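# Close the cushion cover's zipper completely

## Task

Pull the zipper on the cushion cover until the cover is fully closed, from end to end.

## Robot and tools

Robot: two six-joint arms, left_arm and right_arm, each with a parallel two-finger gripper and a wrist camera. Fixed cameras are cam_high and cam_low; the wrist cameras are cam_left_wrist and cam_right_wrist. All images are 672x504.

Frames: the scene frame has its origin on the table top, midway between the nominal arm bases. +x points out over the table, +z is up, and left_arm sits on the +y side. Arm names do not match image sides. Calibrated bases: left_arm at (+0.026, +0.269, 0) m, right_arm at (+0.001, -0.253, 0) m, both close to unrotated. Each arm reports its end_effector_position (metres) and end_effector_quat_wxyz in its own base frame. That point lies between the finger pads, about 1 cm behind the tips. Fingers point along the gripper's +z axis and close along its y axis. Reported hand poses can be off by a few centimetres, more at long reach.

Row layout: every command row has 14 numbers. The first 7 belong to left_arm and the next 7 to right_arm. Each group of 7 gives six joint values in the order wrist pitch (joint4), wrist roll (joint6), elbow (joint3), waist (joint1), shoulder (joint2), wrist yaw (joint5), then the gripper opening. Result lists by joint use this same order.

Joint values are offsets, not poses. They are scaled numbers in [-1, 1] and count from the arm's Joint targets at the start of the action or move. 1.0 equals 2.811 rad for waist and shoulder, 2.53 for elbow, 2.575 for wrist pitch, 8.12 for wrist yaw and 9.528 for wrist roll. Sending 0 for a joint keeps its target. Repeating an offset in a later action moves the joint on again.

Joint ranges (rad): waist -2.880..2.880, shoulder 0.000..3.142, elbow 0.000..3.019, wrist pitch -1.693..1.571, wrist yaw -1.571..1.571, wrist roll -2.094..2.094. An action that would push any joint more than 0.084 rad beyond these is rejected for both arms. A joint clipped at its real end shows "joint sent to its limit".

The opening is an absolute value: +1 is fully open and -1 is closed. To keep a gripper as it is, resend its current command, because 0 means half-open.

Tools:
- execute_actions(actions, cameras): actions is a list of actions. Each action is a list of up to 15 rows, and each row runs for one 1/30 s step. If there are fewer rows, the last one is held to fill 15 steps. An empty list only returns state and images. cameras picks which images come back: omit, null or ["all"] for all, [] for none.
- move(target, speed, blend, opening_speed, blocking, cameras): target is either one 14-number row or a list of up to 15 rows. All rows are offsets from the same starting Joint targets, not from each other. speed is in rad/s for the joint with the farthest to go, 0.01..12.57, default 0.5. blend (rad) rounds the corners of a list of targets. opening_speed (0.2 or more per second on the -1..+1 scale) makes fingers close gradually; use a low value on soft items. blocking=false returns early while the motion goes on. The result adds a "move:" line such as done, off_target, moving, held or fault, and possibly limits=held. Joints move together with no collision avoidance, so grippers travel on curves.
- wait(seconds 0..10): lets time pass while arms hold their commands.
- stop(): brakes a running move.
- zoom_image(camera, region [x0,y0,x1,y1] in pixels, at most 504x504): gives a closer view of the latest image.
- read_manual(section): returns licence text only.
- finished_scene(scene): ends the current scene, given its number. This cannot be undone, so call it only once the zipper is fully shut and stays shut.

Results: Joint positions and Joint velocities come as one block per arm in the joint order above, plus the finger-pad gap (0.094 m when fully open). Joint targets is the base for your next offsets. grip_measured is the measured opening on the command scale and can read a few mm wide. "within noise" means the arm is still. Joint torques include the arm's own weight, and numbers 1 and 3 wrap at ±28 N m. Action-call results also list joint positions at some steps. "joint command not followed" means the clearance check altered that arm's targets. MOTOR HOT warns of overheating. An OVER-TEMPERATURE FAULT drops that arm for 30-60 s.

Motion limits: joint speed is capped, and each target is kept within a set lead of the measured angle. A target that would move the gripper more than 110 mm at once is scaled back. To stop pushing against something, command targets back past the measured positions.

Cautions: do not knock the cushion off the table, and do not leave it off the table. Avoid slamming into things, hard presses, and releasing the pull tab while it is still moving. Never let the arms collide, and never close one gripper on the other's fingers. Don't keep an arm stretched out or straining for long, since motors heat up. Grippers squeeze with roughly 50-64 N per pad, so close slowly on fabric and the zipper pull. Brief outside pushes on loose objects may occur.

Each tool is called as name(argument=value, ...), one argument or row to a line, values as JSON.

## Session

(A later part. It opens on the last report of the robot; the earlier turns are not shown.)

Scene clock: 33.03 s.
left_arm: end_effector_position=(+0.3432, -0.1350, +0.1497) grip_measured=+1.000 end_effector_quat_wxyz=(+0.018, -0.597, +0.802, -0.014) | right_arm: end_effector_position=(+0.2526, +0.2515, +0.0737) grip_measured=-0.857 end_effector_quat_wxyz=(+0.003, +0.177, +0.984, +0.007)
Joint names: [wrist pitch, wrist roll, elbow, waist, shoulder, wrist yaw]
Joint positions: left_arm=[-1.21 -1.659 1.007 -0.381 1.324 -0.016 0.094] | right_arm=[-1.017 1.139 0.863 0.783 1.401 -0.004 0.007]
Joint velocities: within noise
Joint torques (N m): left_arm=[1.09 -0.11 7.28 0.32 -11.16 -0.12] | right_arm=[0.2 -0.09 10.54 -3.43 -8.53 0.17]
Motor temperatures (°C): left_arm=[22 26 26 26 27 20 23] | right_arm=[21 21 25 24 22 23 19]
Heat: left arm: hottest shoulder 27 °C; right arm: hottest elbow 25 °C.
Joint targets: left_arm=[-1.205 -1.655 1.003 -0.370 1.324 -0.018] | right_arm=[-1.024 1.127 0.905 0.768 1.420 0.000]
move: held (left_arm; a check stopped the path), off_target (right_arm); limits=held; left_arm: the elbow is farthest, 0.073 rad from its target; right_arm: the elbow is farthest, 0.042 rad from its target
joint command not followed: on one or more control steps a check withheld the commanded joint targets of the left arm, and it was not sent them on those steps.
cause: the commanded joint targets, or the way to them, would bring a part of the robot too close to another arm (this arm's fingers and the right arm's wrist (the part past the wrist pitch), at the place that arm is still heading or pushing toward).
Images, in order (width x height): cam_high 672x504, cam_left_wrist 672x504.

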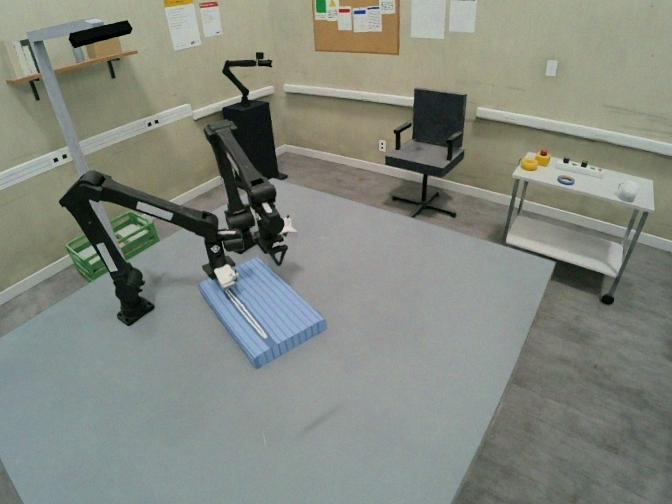

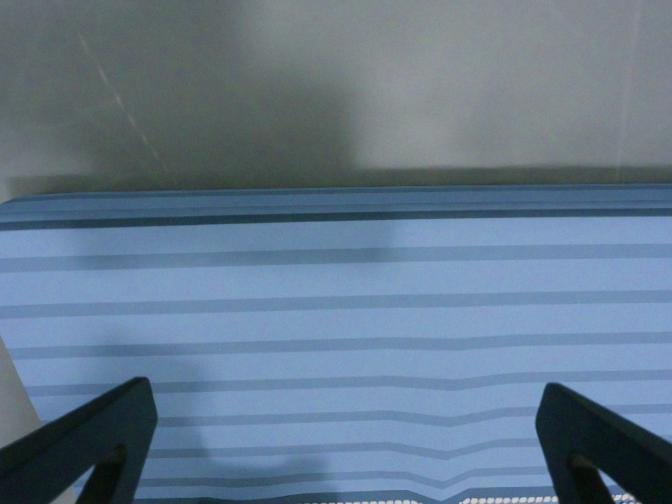

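move(
  target=[0.0534,0.0028,-0.0303,0.0076,0.043,0.0022,1,0,0,0,0,0,0,-1],
  speed=0.3,
  cameras=["cam_left_wrist","cam_low"],
)

zoom_image(
  camera="cam_low",
  region=[200, 220, 360, 350],
)

Scene clock: 35.20 s.
left_arm: end_effector_position=(+0.3478, -0.1308, +0.0864) grip_measured=+1.000 end_effector_quat_wxyz=(+0.000, -0.598, +0.802, +0.003) | right_arm: end_effector_position=(+0.2526, +0.2515, +0.0737) grip_measured=-0.857 end_effector_quat_wxyz=(+0.003, +0.177, +0.984, +0.007)
Joint names: [wrist pitch, wrist roll, elbow, waist, shoulder, wrist yaw]
Joint positions: left_arm=[-1.078 -1.641 0.936 -0.36 1.435 -0.003 0.094] | right_arm=[-1.017 1.139 0.863 0.783 1.401 -0.004 0.007]
Joint velocities: within noise
Joint torques (N m): left_arm=[1.18 -0.03 6.24 0.5 -11.34 0.1] | right_arm=[0.21 -0.11 10.55 -3.08 -8.59 0.16]
Motor temperatures (°C): left_arm=[22 26 26 26 27 20 23] | right_arm=[21 21 25 24 22 23 19]
Heat: left arm: hottest shoulder 27 °C; right arm: hottest elbow 25 °C.
Joint targets: left_arm=[-1.067 -1.628 0.927 -0.348 1.445 0.000] | right_arm=[-1.024 1.127 0.905 0.768 1.420 0.000]
move: off_target (right_arm); right_arm: the elbow is farthest, 0.042 rad from its target
Images, in order (width x height): cam_low 672x504, cam_left_wrist 672x504.

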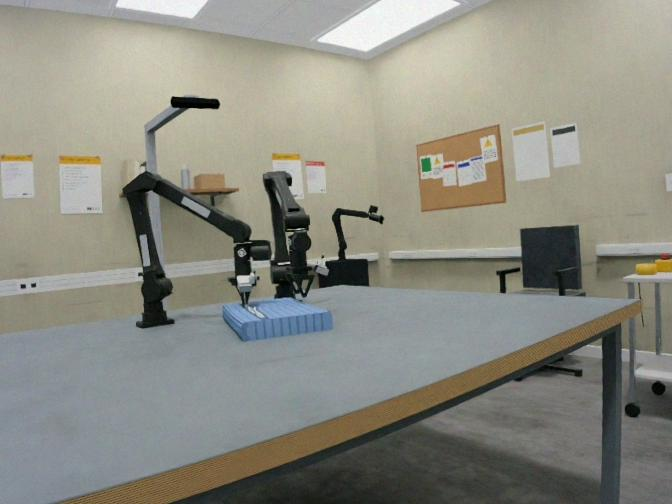

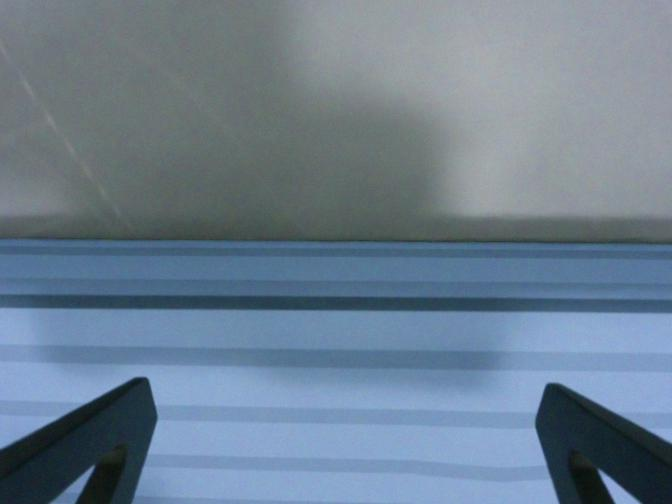

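Scaled by 3.150.

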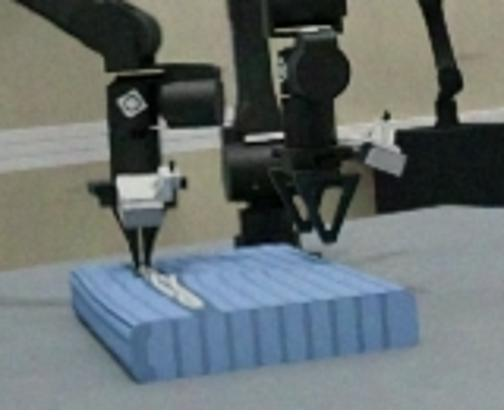

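move(
  target=[0.0459,0,-0.0223,0,0.0205,0,1,0,0,0,0,0,0,-1],
  speed=0.12,
  cameras=["cam_left_wrist","cam_low"],
)

zoom_image(
  camera="cam_low",
  region=[200, 220, 360, 350],
)

Scene clock: 37.43 s.
left_arm: end_effector_position=(+0.3530, -0.1326, +0.0614) grip_measured=+1.000 end_effector_quat_wxyz=(+0.008, -0.598, +0.802, -0.010) | right_arm: end_effector_position=(+0.2526, +0.2515, +0.0737) grip_measured=-0.857 end_effector_quat_wxyz=(+0.003, +0.177, +0.984, +0.007)
Joint names: [wrist pitch, wrist roll, elbow, waist, shoulder, wrist yaw]
Joint positions: left_arm=[-0.972 -1.641 0.894 -0.359 1.467 -0.003 0.094] | right_arm=[-1.017 1.139 0.863 0.783 1.401 -0.004 0.007]
Joint velocities: within noise
Joint torques (N m): left_arm=[1.85 -0.05 4.79 0.67 -9.23 0.1] | right_arm=[0.27 -0.11 10.55 -3.14 -8.76 0.16]
Motor temperatures (°C): left_arm=[22 26 26 26 27 20 23] | right_arm=[21 21 25 24 22 23 19]
Heat: left arm: hottest shoulder 27 °C; right arm: hottest elbow 25 °C.
Joint targets: left_arm=[-0.949 -1.628 0.870 -0.348 1.502 0.000] | right_arm=[-1.024 1.127 0.905 0.768 1.420 0.000]
move: off_target (left_arm, right_arm); left_arm: the shoulder is farthest, 0.036 rad from its target; right_arm: the elbow is farthest, 0.042 rad from its target
Images, in order (width x height): cam_low 672x504, cam_left_wrist 672x504.

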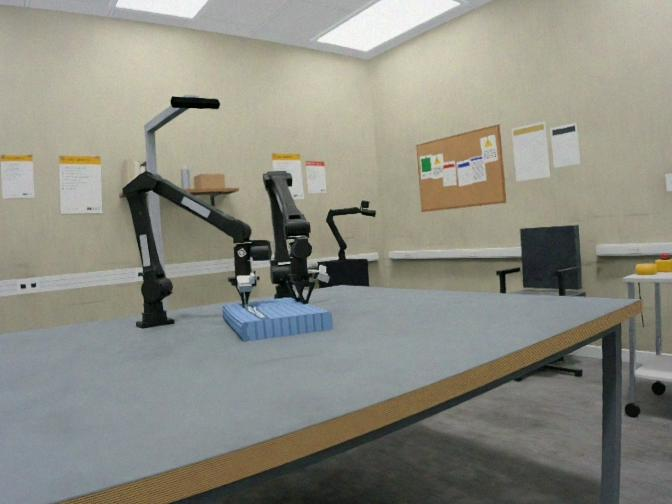

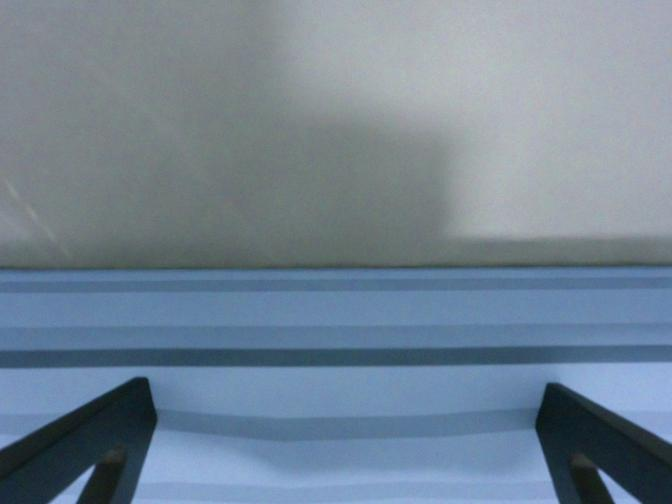

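Scaled by 3.150.

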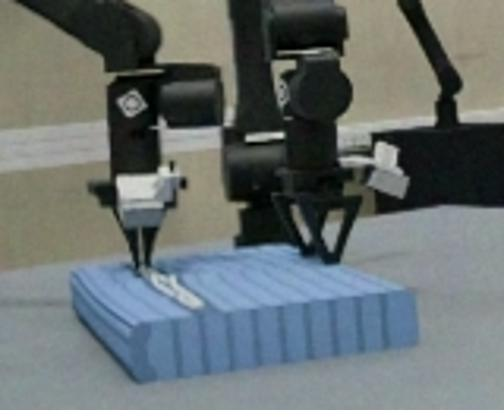

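move(
  target=[0.0117,0,-0.0119,0,0.0142,0,1,0,0,0,0,0,0,-1],
  speed=0.12,
  cameras=["cam_left_wrist"],
)

Scene clock: 38.53 s.
left_arm: end_effector_position=(+0.3529, -0.1324, +0.0591) grip_measured=+1.000 end_effector_quat_wxyz=(+0.009, -0.597, +0.802, -0.012) | right_arm: end_effector_position=(+0.2528, +0.2518, +0.0740) grip_measured=-0.857 end_effector_quat_wxyz=(+0.003, +0.177, +0.984, +0.008)
Joint names: [wrist pitch, wrist roll, elbow, waist, shoulder, wrist yaw]
Joint positions: left_arm=[-0.96 -1.64 0.886 -0.359 1.467 -0.003 0.094] | right_arm=[-1.017 1.139 0.863 0.783 1.401 -0.004 0.007]
Joint velocities: within noise
Joint torques (N m): left_arm=[2.65 -0.06 3 0.62 -6.18 0.12] | right_arm=[0.31 -0.13 10.51 -3.14 -8.7 0.15]
Motor temperatures (°C): left_arm=[22 26 26 26 27 20 23] | right_arm=[21 21 25 24 22 23 19]
Heat: left arm: hottest shoulder 27 °C; right arm: hottest elbow 25 °C.
Joint targets: left_arm=[-0.919 -1.628 0.840 -0.348 1.542 0.000] | right_arm=[-1.024 1.127 0.905 0.768 1.420 0.000]
move: off_target (left_arm, right_arm); left_arm: the shoulder is farthest, 0.075 rad from its target; right_arm: the elbow is farthest, 0.042 rad from its target
Images, in order (width x height): cam_left_wrist 672x504.

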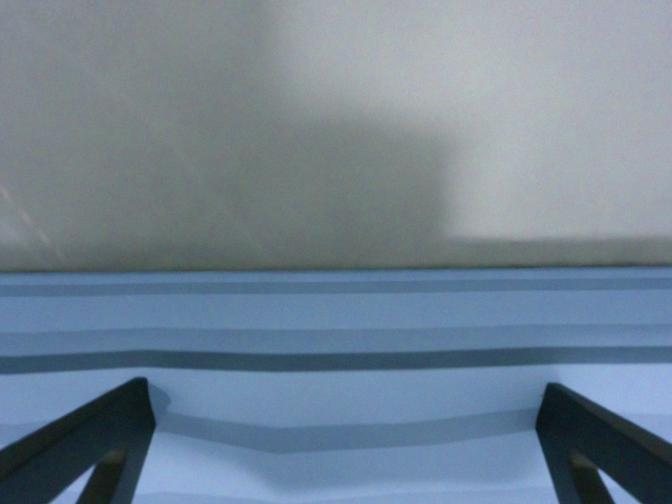

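move(
  target=[0,0,0,0,0,0,1,-0.0082,-0.0078,0.0186,-0.0263,0.0149,0,-1],
  speed=0.08,
)

zoom_image(
  camera="cam_high",
  region=[180, 200, 340, 370],
)

Scene clock: 40.70 s.
left_arm: end_effector_position=(+0.3566, -0.1338, +0.0592) grip_measured=+1.000 end_effector_quat_wxyz=(+0.013, -0.598, +0.802, -0.019) | right_arm: end_effector_position=(+0.2751, +0.2405, +0.0739) grip_measured=-0.857 end_effector_quat_wxyz=(-0.006, +0.172, +0.985, -0.002)
Joint names: [wrist pitch, wrist roll, elbow, waist, shoulder, wrist yaw]
Joint positions: left_arm=[-0.944 -1.639 0.886 -0.358 1.467 -0.001 0.094] | right_arm=[-1.046 1.063 0.904 0.716 1.44 -0.007 0.007]
Joint velocities: within noise
Joint torques (N m): left_arm=[1.92 -0.06 3.08 0.44 -6.12 0.06] | right_arm=[0.62 -0.08 10.93 -3.84 -9.23 0.29]
Motor temperatures (°C): left_arm=[22 26 26 26 27 20 23] | right_arm=[21 20 26 24 22 23 19]
Heat: left arm: hottest shoulder 27 °C; right arm: hottest elbow 26 °C.
Joint targets: left_arm=[-0.919 -1.628 0.841 -0.348 1.542 0.000] | right_arm=[-1.045 1.053 0.952 0.694 1.462 0.000]
move: off_target (left_arm, right_arm); left_arm: the shoulder is farthest, 0.075 rad from its target; right_arm: the elbow is farthest, 0.048 rad from its target

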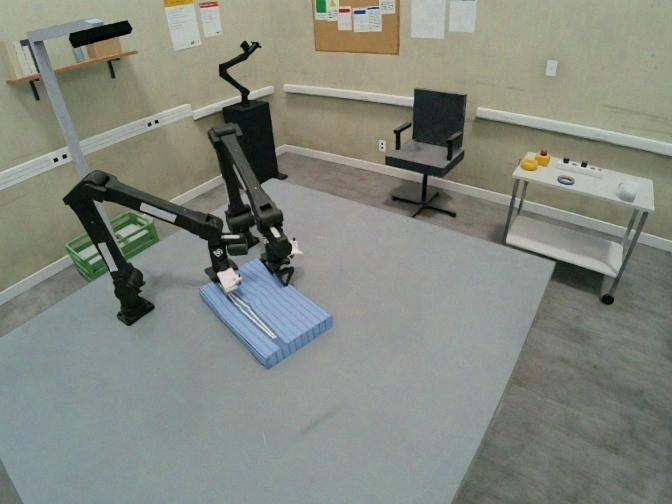

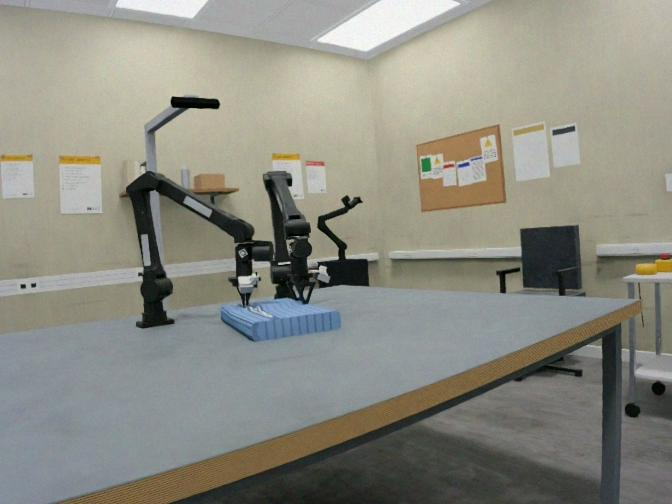

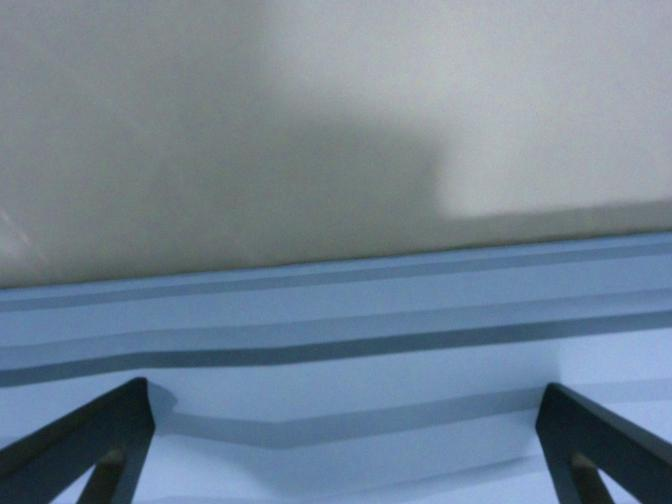

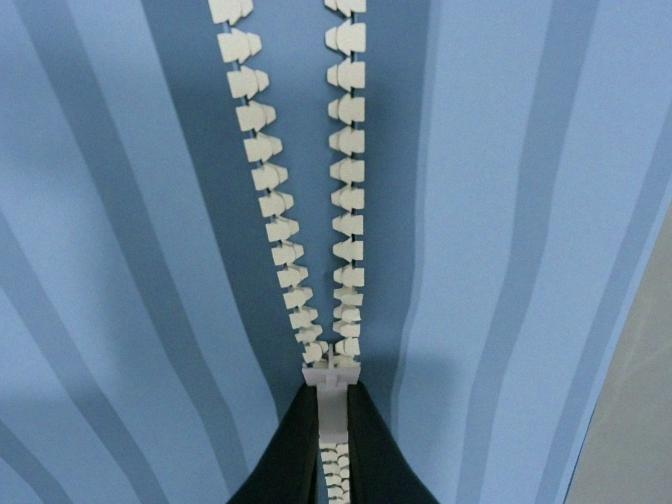

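Scaled by 2.965.

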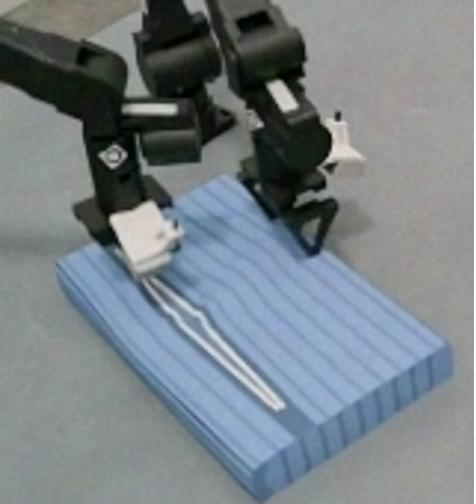

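move(
  target=[0,0,0,0,0,0,1,-0.0058,0.001,0.0032,0.0064,-0.0078,0,-0.6],
  speed=0.1,
  opening_speed=0.4,
  cameras=["cam_right_wrist","cam_low"],
)

zoom_image(
  camera="cam_right_wrist",
  region=[220, 250, 450, 500],
)

zoom_image(
  camera="cam_low",
  region=[200, 240, 300, 340],
)

Scene clock: 43.90 s.
left_arm: end_effector_position=(+0.3567, -0.1338, +0.0592) grip_measured=+1.000 end_effector_quat_wxyz=(+0.013, -0.598, +0.802, -0.019) | right_arm: end_effector_position=(+0.2790, +0.2431, +0.0793) grip_measured=-0.602 end_effector_quat_wxyz=(-0.003, +0.172, +0.985, -0.001)
Joint names: [wrist pitch, wrist roll, elbow, waist, shoulder, wrist yaw]
Joint positions: left_arm=[-0.943 -1.639 0.886 -0.358 1.467 -0.001 0.094] | right_arm=[-1.057 1.062 0.921 0.716 1.44 -0.003 0.019]
Joint velocities: within noise
Joint torques (N m): left_arm=[1.94 -0.06 3.07 0.32 -6.18 0.05] | right_arm=[0.39 0.02 10.41 -2.08 -11.28 0.13]
Motor temperatures (°C): left_arm=[22 26 26 26 27 20 23] | right_arm=[21 20 26 24 22 23 19]
Heat: left arm: hottest shoulder 27 °C; right arm: hottest elbow 26 °C.
Joint targets: left_arm=[-0.919 -1.628 0.841 -0.348 1.542 0.000] | right_arm=[-1.060 1.062 0.960 0.712 1.440 0.000]
move: off_target (left_arm, right_arm); left_arm: the shoulder is farthest, 0.075 rad from its target; right_arm: the elbow is farthest, 0.040 rad from its target
Images, in order (width x height): cam_low 672x504, cam_right_wrist 672x504.

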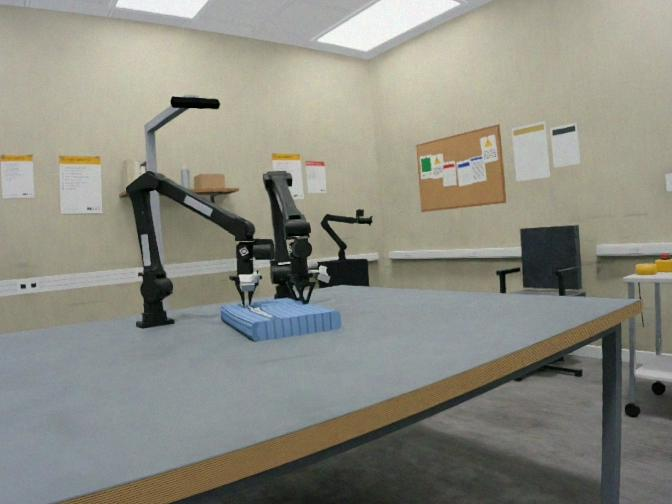

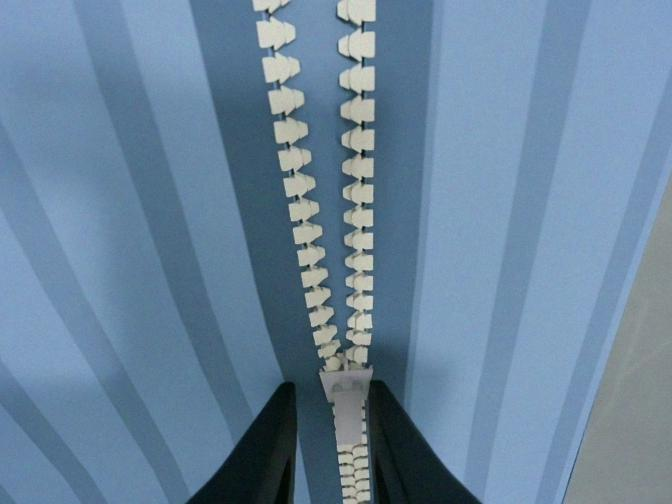

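Scaled by 2.016.

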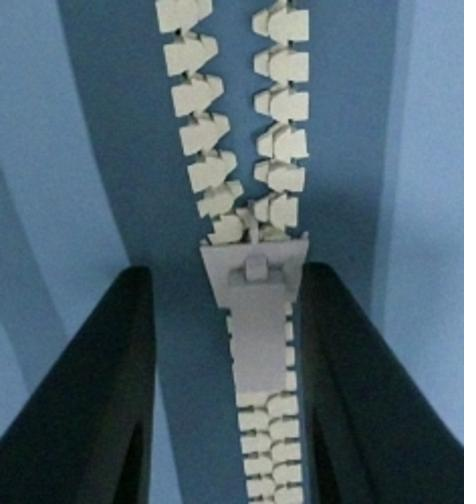

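Scaled by 5.040.

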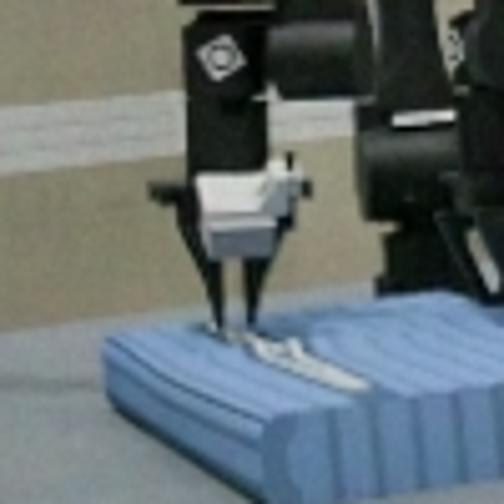

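move(
  target=[0,0,0,0,0,0,1,0.0008,0,0,-0.003,0.0025,0,-1],
  speed=0.1,
  opening_speed=0.3,
  cameras=["cam_right_wrist","cam_low"],
)

zoom_image(
  camera="cam_right_wrist",
  region=[220, 250, 450, 500],
)

zoom_image(
  camera="cam_low",
  region=[200, 240, 300, 340],
)

Scene clock: 46.27 s.
left_arm: end_effector_position=(+0.3567, -0.1338, +0.0592) grip_measured=+1.000 end_effector_quat_wxyz=(+0.013, -0.598, +0.802, -0.019) | right_arm: end_effector_position=(+0.2791, +0.2429, +0.0793) grip_measured=-0.989 end_effector_quat_wxyz=(-0.003, +0.172, +0.985, -0.001)
Joint names: [wrist pitch, wrist roll, elbow, waist, shoulder, wrist yaw]
Joint positions: left_arm=[-0.943 -1.639 0.886 -0.358 1.467 -0.001 0.094] | right_arm=[-1.057 1.062 0.921 0.716 1.44 -0.002 0.001]
Joint velocities: within noise
Joint torques (N m): left_arm=[1.94 -0.06 3.07 0.5 -6.3 0.04] | right_arm=[0.46 0.01 10.37 -3.14 -10.23 0.11]
Motor temperatures (°C): left_arm=[22 26 26 26 27 20 23] | right_arm=[21 20 26 24 23 23 19]
Heat: left arm: hottest shoulder 27 °C; right arm: hottest elbow 26 °C.
Joint targets: left_arm=[-0.919 -1.628 0.841 -0.348 1.542 0.000] | right_arm=[-1.058 1.062 0.960 0.704 1.447 0.000]
move: off_target (left_arm, right_arm); left_arm: the shoulder is farthest, 0.075 rad from its target; right_arm: the elbow is farthest, 0.039 rad from its target
Images, in order (width x height): cam_low 672x504, cam_right_wrist 672x504.

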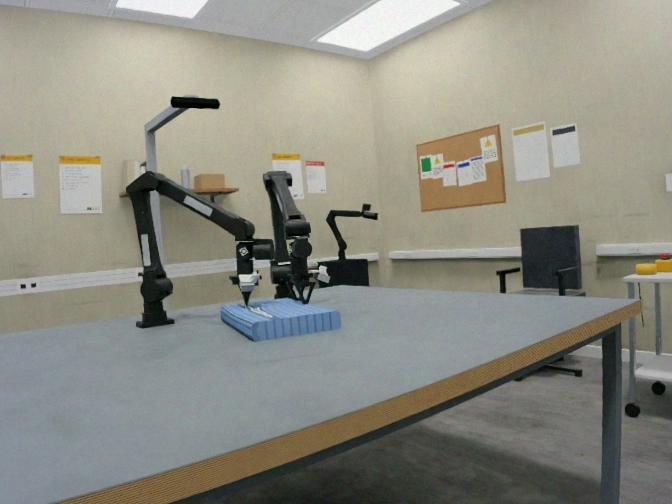

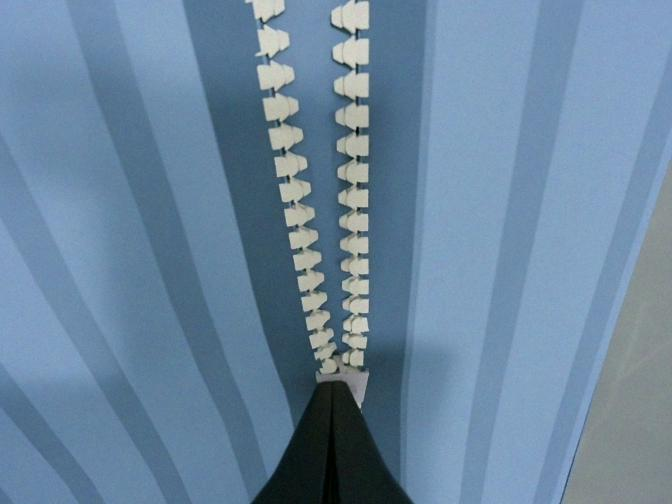

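Scaled by 2.016.

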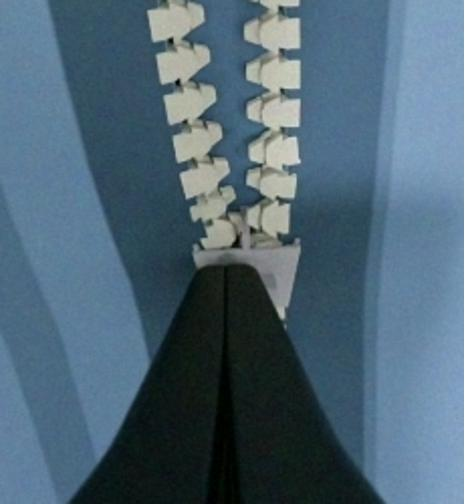

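Scaled by 5.040.

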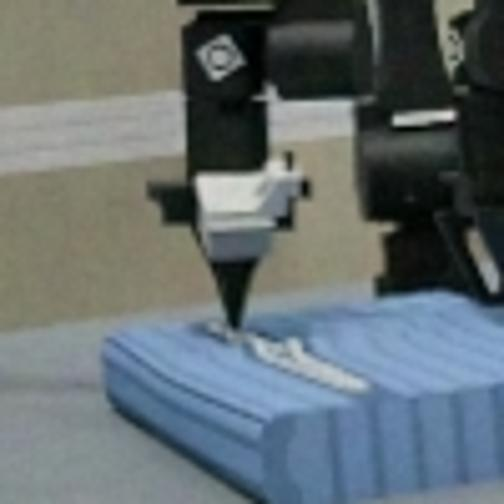

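move(
  target=[
    [0,0,0,0,0,0,1,0,0,0,0,0,0,-0.6],
    [0,0,0,0,0,0,1,0.0089,0,0,-0.0040,0.0080,0,-0.6],
  ],
  speed=0.08,
  opening_speed=0.5,
  cameras=["cam_right_wrist","cam_low"],
)

zoom_image(
  camera="cam_right_wrist",
  region=[220, 250, 450, 500],
)

zoom_image(
  camera="cam_low",
  region=[200, 240, 300, 340],
)

Scene clock: 49.03 s.
left_arm: end_effector_position=(+0.3567, -0.1338, +0.0592) grip_measured=+1.000 end_effector_quat_wxyz=(+0.013, -0.598, +0.802, -0.019) | right_arm: end_effector_position=(+0.2830, +0.2413, +0.0762) grip_measured=-0.601 end_effector_quat_wxyz=(-0.002, +0.177, +0.984, -0.001)
Joint names: [wrist pitch, wrist roll, elbow, waist, shoulder, wrist yaw]
Joint positions: left_arm=[-0.943 -1.639 0.886 -0.358 1.467 -0.001 0.094] | right_arm=[-1.047 1.062 0.921 0.706 1.449 -0.002 0.019]
Joint velocities: within noise
Joint torques (N m): left_arm=[1.94 -0.05 3.07 0.73 -6.01 0.05] | right_arm=[1.07 0.02 10.37 -3.02 -9.29 0.1]
Motor temperatures (°C): left_arm=[22 26 26 26 27 20 23] | right_arm=[21 20 26 24 23 23 19]
Heat: left arm: hottest shoulder 27 °C; right arm: hottest elbow 26 °C.
Joint targets: left_arm=[-0.919 -1.628 0.841 -0.348 1.542 0.000] | right_arm=[-1.035 1.062 0.960 0.693 1.470 0.000]
move: off_target (left_arm, right_arm); left_arm: the shoulder is farthest, 0.075 rad from its target; right_arm: the elbow is farthest, 0.039 rad from its target
Images, in order (width x height): cam_low 672x504, cam_right_wrist 672x504.

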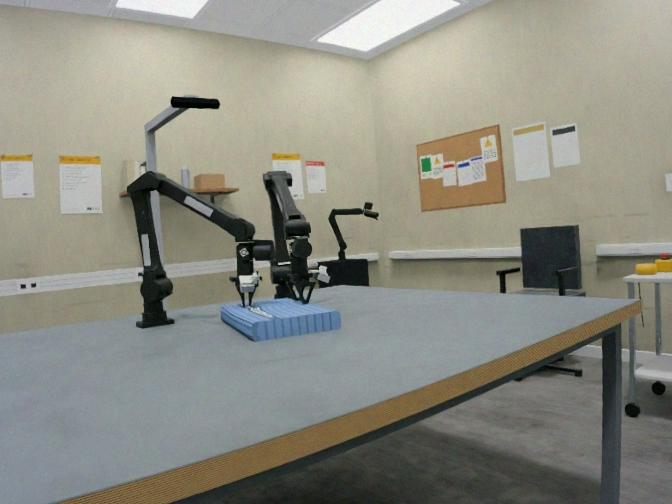

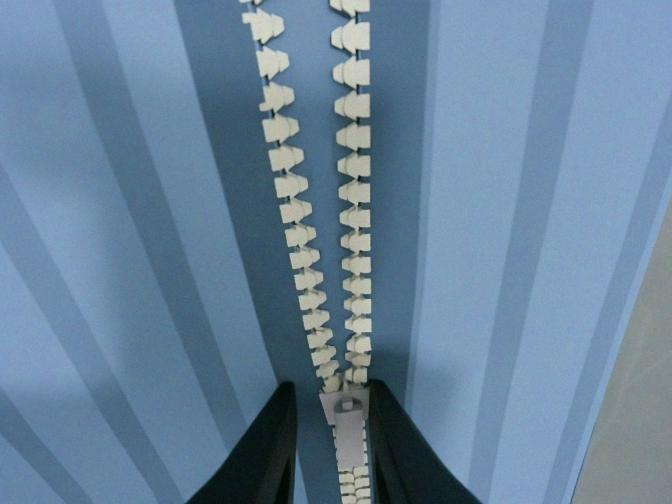

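Scaled by 2.016.

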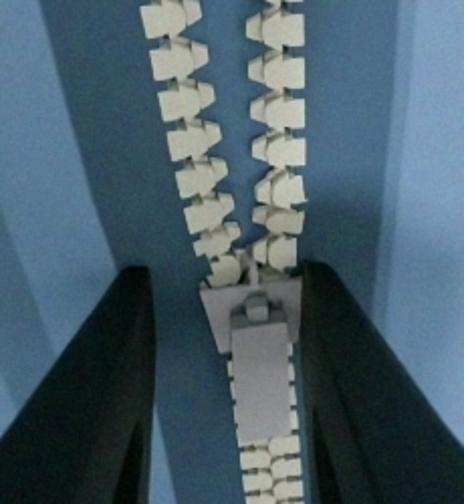

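Scaled by 5.040.

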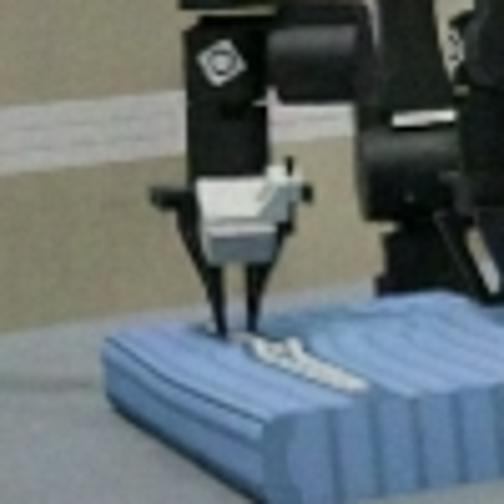

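move(
  target=[0,0,0,0,0,0,1,0.0027,-0.0034,-0.0257,0.0139,-0.0189,0,-0.6],
  speed=0.1,
  cameras=["cam_right_wrist","cam_low"],
)

zoom_image(
  camera="cam_right_wrist",
  region=[220, 250, 450, 500],
)

zoom_image(
  camera="cam_low",
  region=[200, 240, 300, 340],
)

Scene clock: 51.50 s.
left_arm: end_effector_position=(+0.3567, -0.1338, +0.0592) grip_measured=+1.000 end_effector_quat_wxyz=(+0.013, -0.598, +0.802, -0.019) | right_arm: end_effector_position=(+0.2753, +0.2406, +0.0751) grip_measured=-0.601 end_effector_quat_wxyz=(-0.001, +0.161, +0.987, +0.001)
Joint names: [wrist pitch, wrist roll, elbow, waist, shoulder, wrist yaw]
Joint positions: left_arm=[-0.943 -1.639 0.886 -0.358 1.467 -0.001 0.094] | right_arm=[-1.039 1.042 0.9 0.718 1.432 -0.002 0.019]
Joint velocities: within noise
Joint torques (N m): left_arm=[1.92 -0.06 3.06 0.56 -6.12 0.05] | right_arm=[1.02 -0.11 6.98 -1.03 -12.45 0.11]
Motor temperatures (°C): left_arm=[22 26 26 26 27 20 23] | right_arm=[21 20 26 24 23 23 19]
Heat: left arm: hottest shoulder 27 °C; right arm: hottest elbow 26 °C.
Joint targets: left_arm=[-0.919 -1.628 0.841 -0.348 1.542 0.000] | right_arm=[-1.028 1.030 0.895 0.732 1.417 0.000]
move: off_target (left_arm); left_arm: the shoulder is farthest, 0.075 rad from its target
Images, in order (width x height): cam_low 672x504, cam_right_wrist 672x504.

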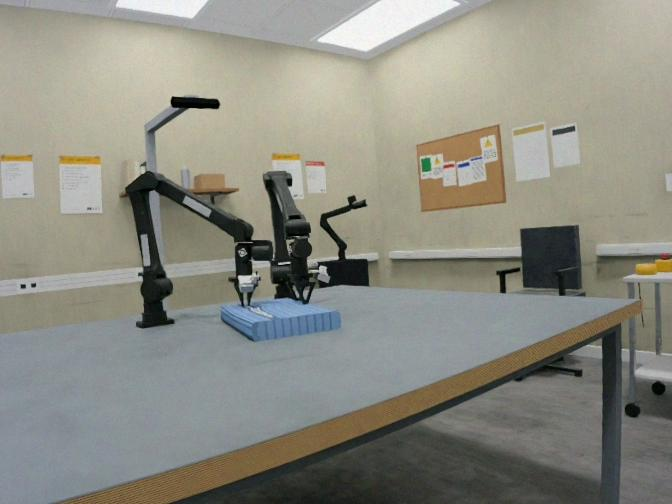

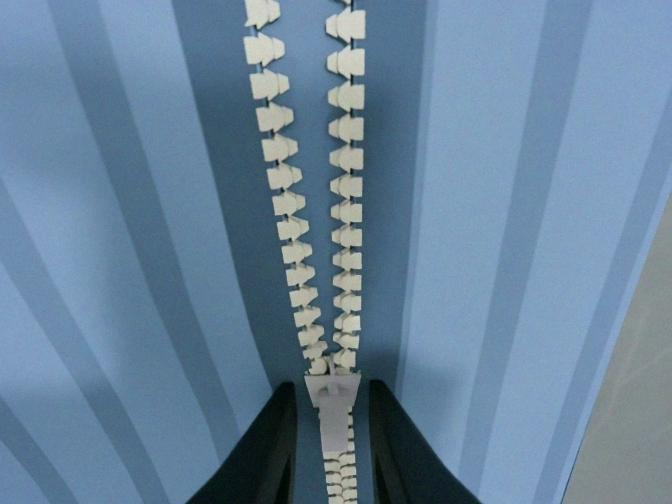

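Scaled by 2.016.

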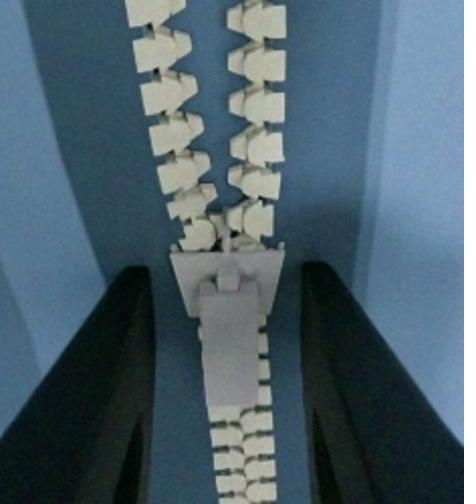

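Scaled by 5.040.

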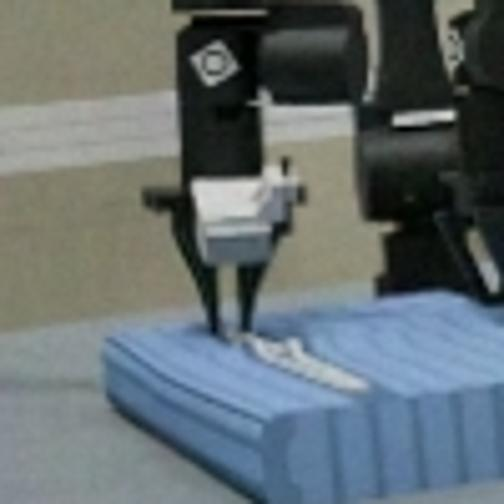

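move(
  target=[0,0,0,0,0,0,1,0,0,0,0,0,0,-1],
  speed=0.1,
  opening_speed=0.3,
  cameras=["cam_right_wrist"],
)

zoom_image(
  camera="cam_right_wrist",
  region=[220, 250, 450, 500],
)

Scene clock: 53.47 s.
left_arm: end_effector_position=(+0.3567, -0.1338, +0.0592) grip_measured=+1.000 end_effector_quat_wxyz=(+0.013, -0.598, +0.802, -0.019) | right_arm: end_effector_position=(+0.2753, +0.2406, +0.0753) grip_measured=-0.826 end_effector_quat_wxyz=(-0.001, +0.161, +0.987, +0.001)
Joint names: [wrist pitch, wrist roll, elbow, waist, shoulder, wrist yaw]
Joint positions: left_arm=[-0.943 -1.639 0.886 -0.358 1.467 -0.001 0.094] | right_arm=[-1.039 1.042 0.9 0.718 1.432 -0.002 0.008]
Joint velocities: within noise
Joint torques (N m): left_arm=[1.94 -0.06 3.1 0.32 -5.89 0.04] | right_arm=[0.96 -0.11 6.97 -0.97 -12.4 0.11]
Motor temperatures (°C): left_arm=[22 26 26 26 27 20 23] | right_arm=[21 20 26 24 23 22 19]
Heat: left arm: hottest shoulder 27 °C; right arm: hottest elbow 26 °C.
Joint targets: left_arm=[-0.919 -1.628 0.841 -0.348 1.542 0.000] | right_arm=[-1.028 1.030 0.895 0.732 1.417 0.000]
move: off_target (left_arm); left_arm: the shoulder is farthest, 0.075 rad from its target
Images, in order (width x height): cam_right_wrist 672x504.

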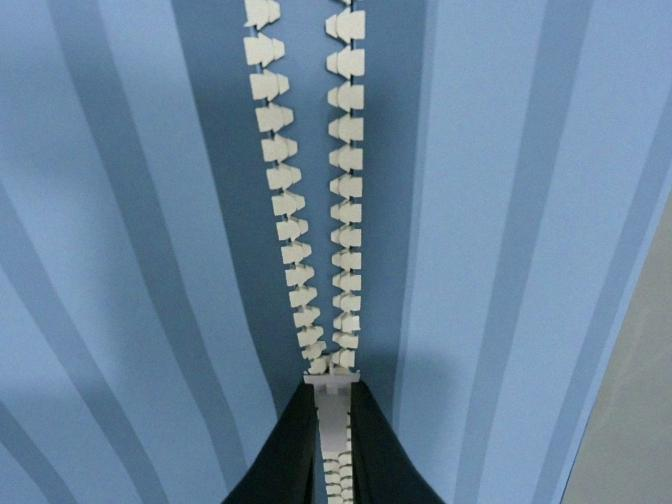

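Scaled by 2.016.

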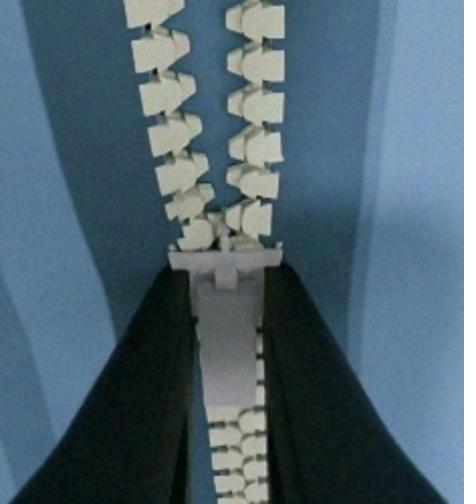

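move(
  target=[0,0,0,0,0,0,1,-0.005,-0.0056,0.032,-0.0306,0.0235,0,-1],
  speed=0.08,
)

zoom_image(
  camera="cam_high",
  region=[180, 200, 340, 370],
)

zoom_image(
  camera="cam_right_wrist",
  region=[220, 250, 450, 500],
)

Scene clock: 56.17 s.
left_arm: end_effector_position=(+0.3567, -0.1338, +0.0592) grip_measured=+1.000 end_effector_quat_wxyz=(+0.013, -0.598, +0.802, -0.019) | right_arm: end_effector_position=(+0.2976, +0.2333, +0.0757) grip_measured=-0.826 end_effector_quat_wxyz=(-0.001, +0.162, +0.987, +0.003)
Joint names: [wrist pitch, wrist roll, elbow, waist, shoulder, wrist yaw]
Joint positions: left_arm=[-0.943 -1.639 0.886 -0.358 1.467 -0.001 0.094] | right_arm=[-1.039 0.989 0.932 0.664 1.461 -0.005 0.008]
Joint velocities: within noise
Joint torques (N m): left_arm=[1.91 -0.06 3.04 0.85 -5.89 0.03] | right_arm=[0.49 -0.12 10.73 -3.19 -9.58 0.21]
Motor temperatures (°C): left_arm=[22 26 26 25 27 20 23] | right_arm=[21 20 26 24 23 22 19]
Heat: left arm: hottest shoulder 27 °C; right arm: hottest elbow 26 °C.
Joint targets: left_arm=[-0.919 -1.628 0.841 -0.348 1.542 0.000] | right_arm=[-1.041 0.976 0.976 0.645 1.483 0.000]
move: off_target (left_arm, right_arm); left_arm: the shoulder is farthest, 0.075 rad from its target; right_arm: the elbow is farthest, 0.044 rad from its target

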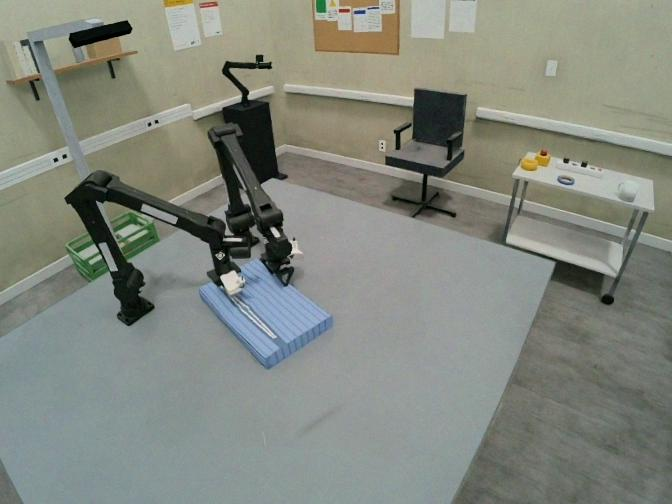

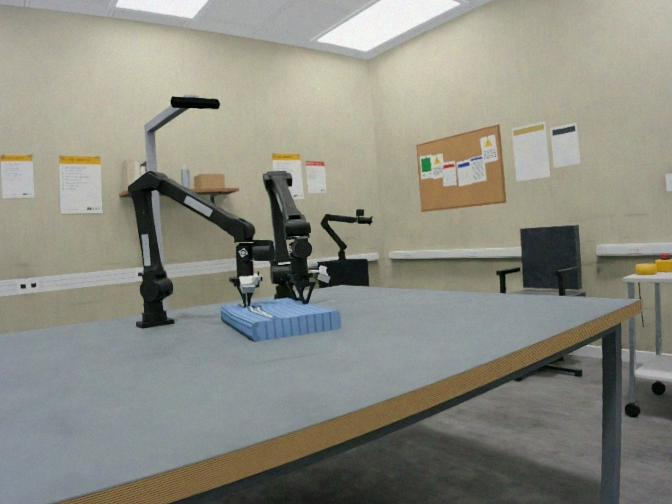

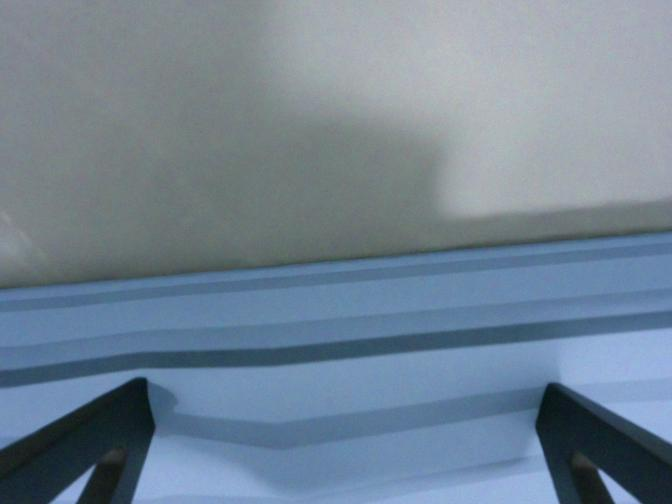

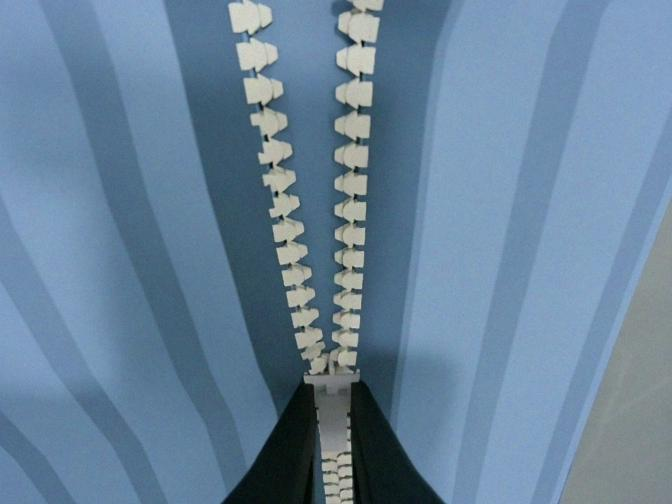

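Scaled by 2.965.

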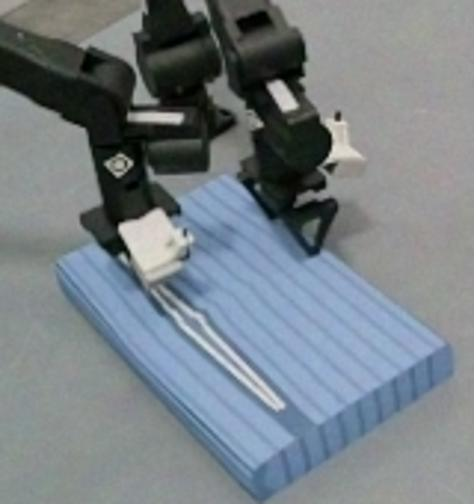

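Scaled by 2.016.

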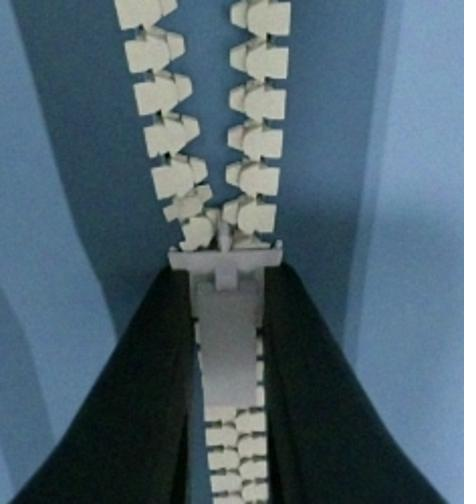

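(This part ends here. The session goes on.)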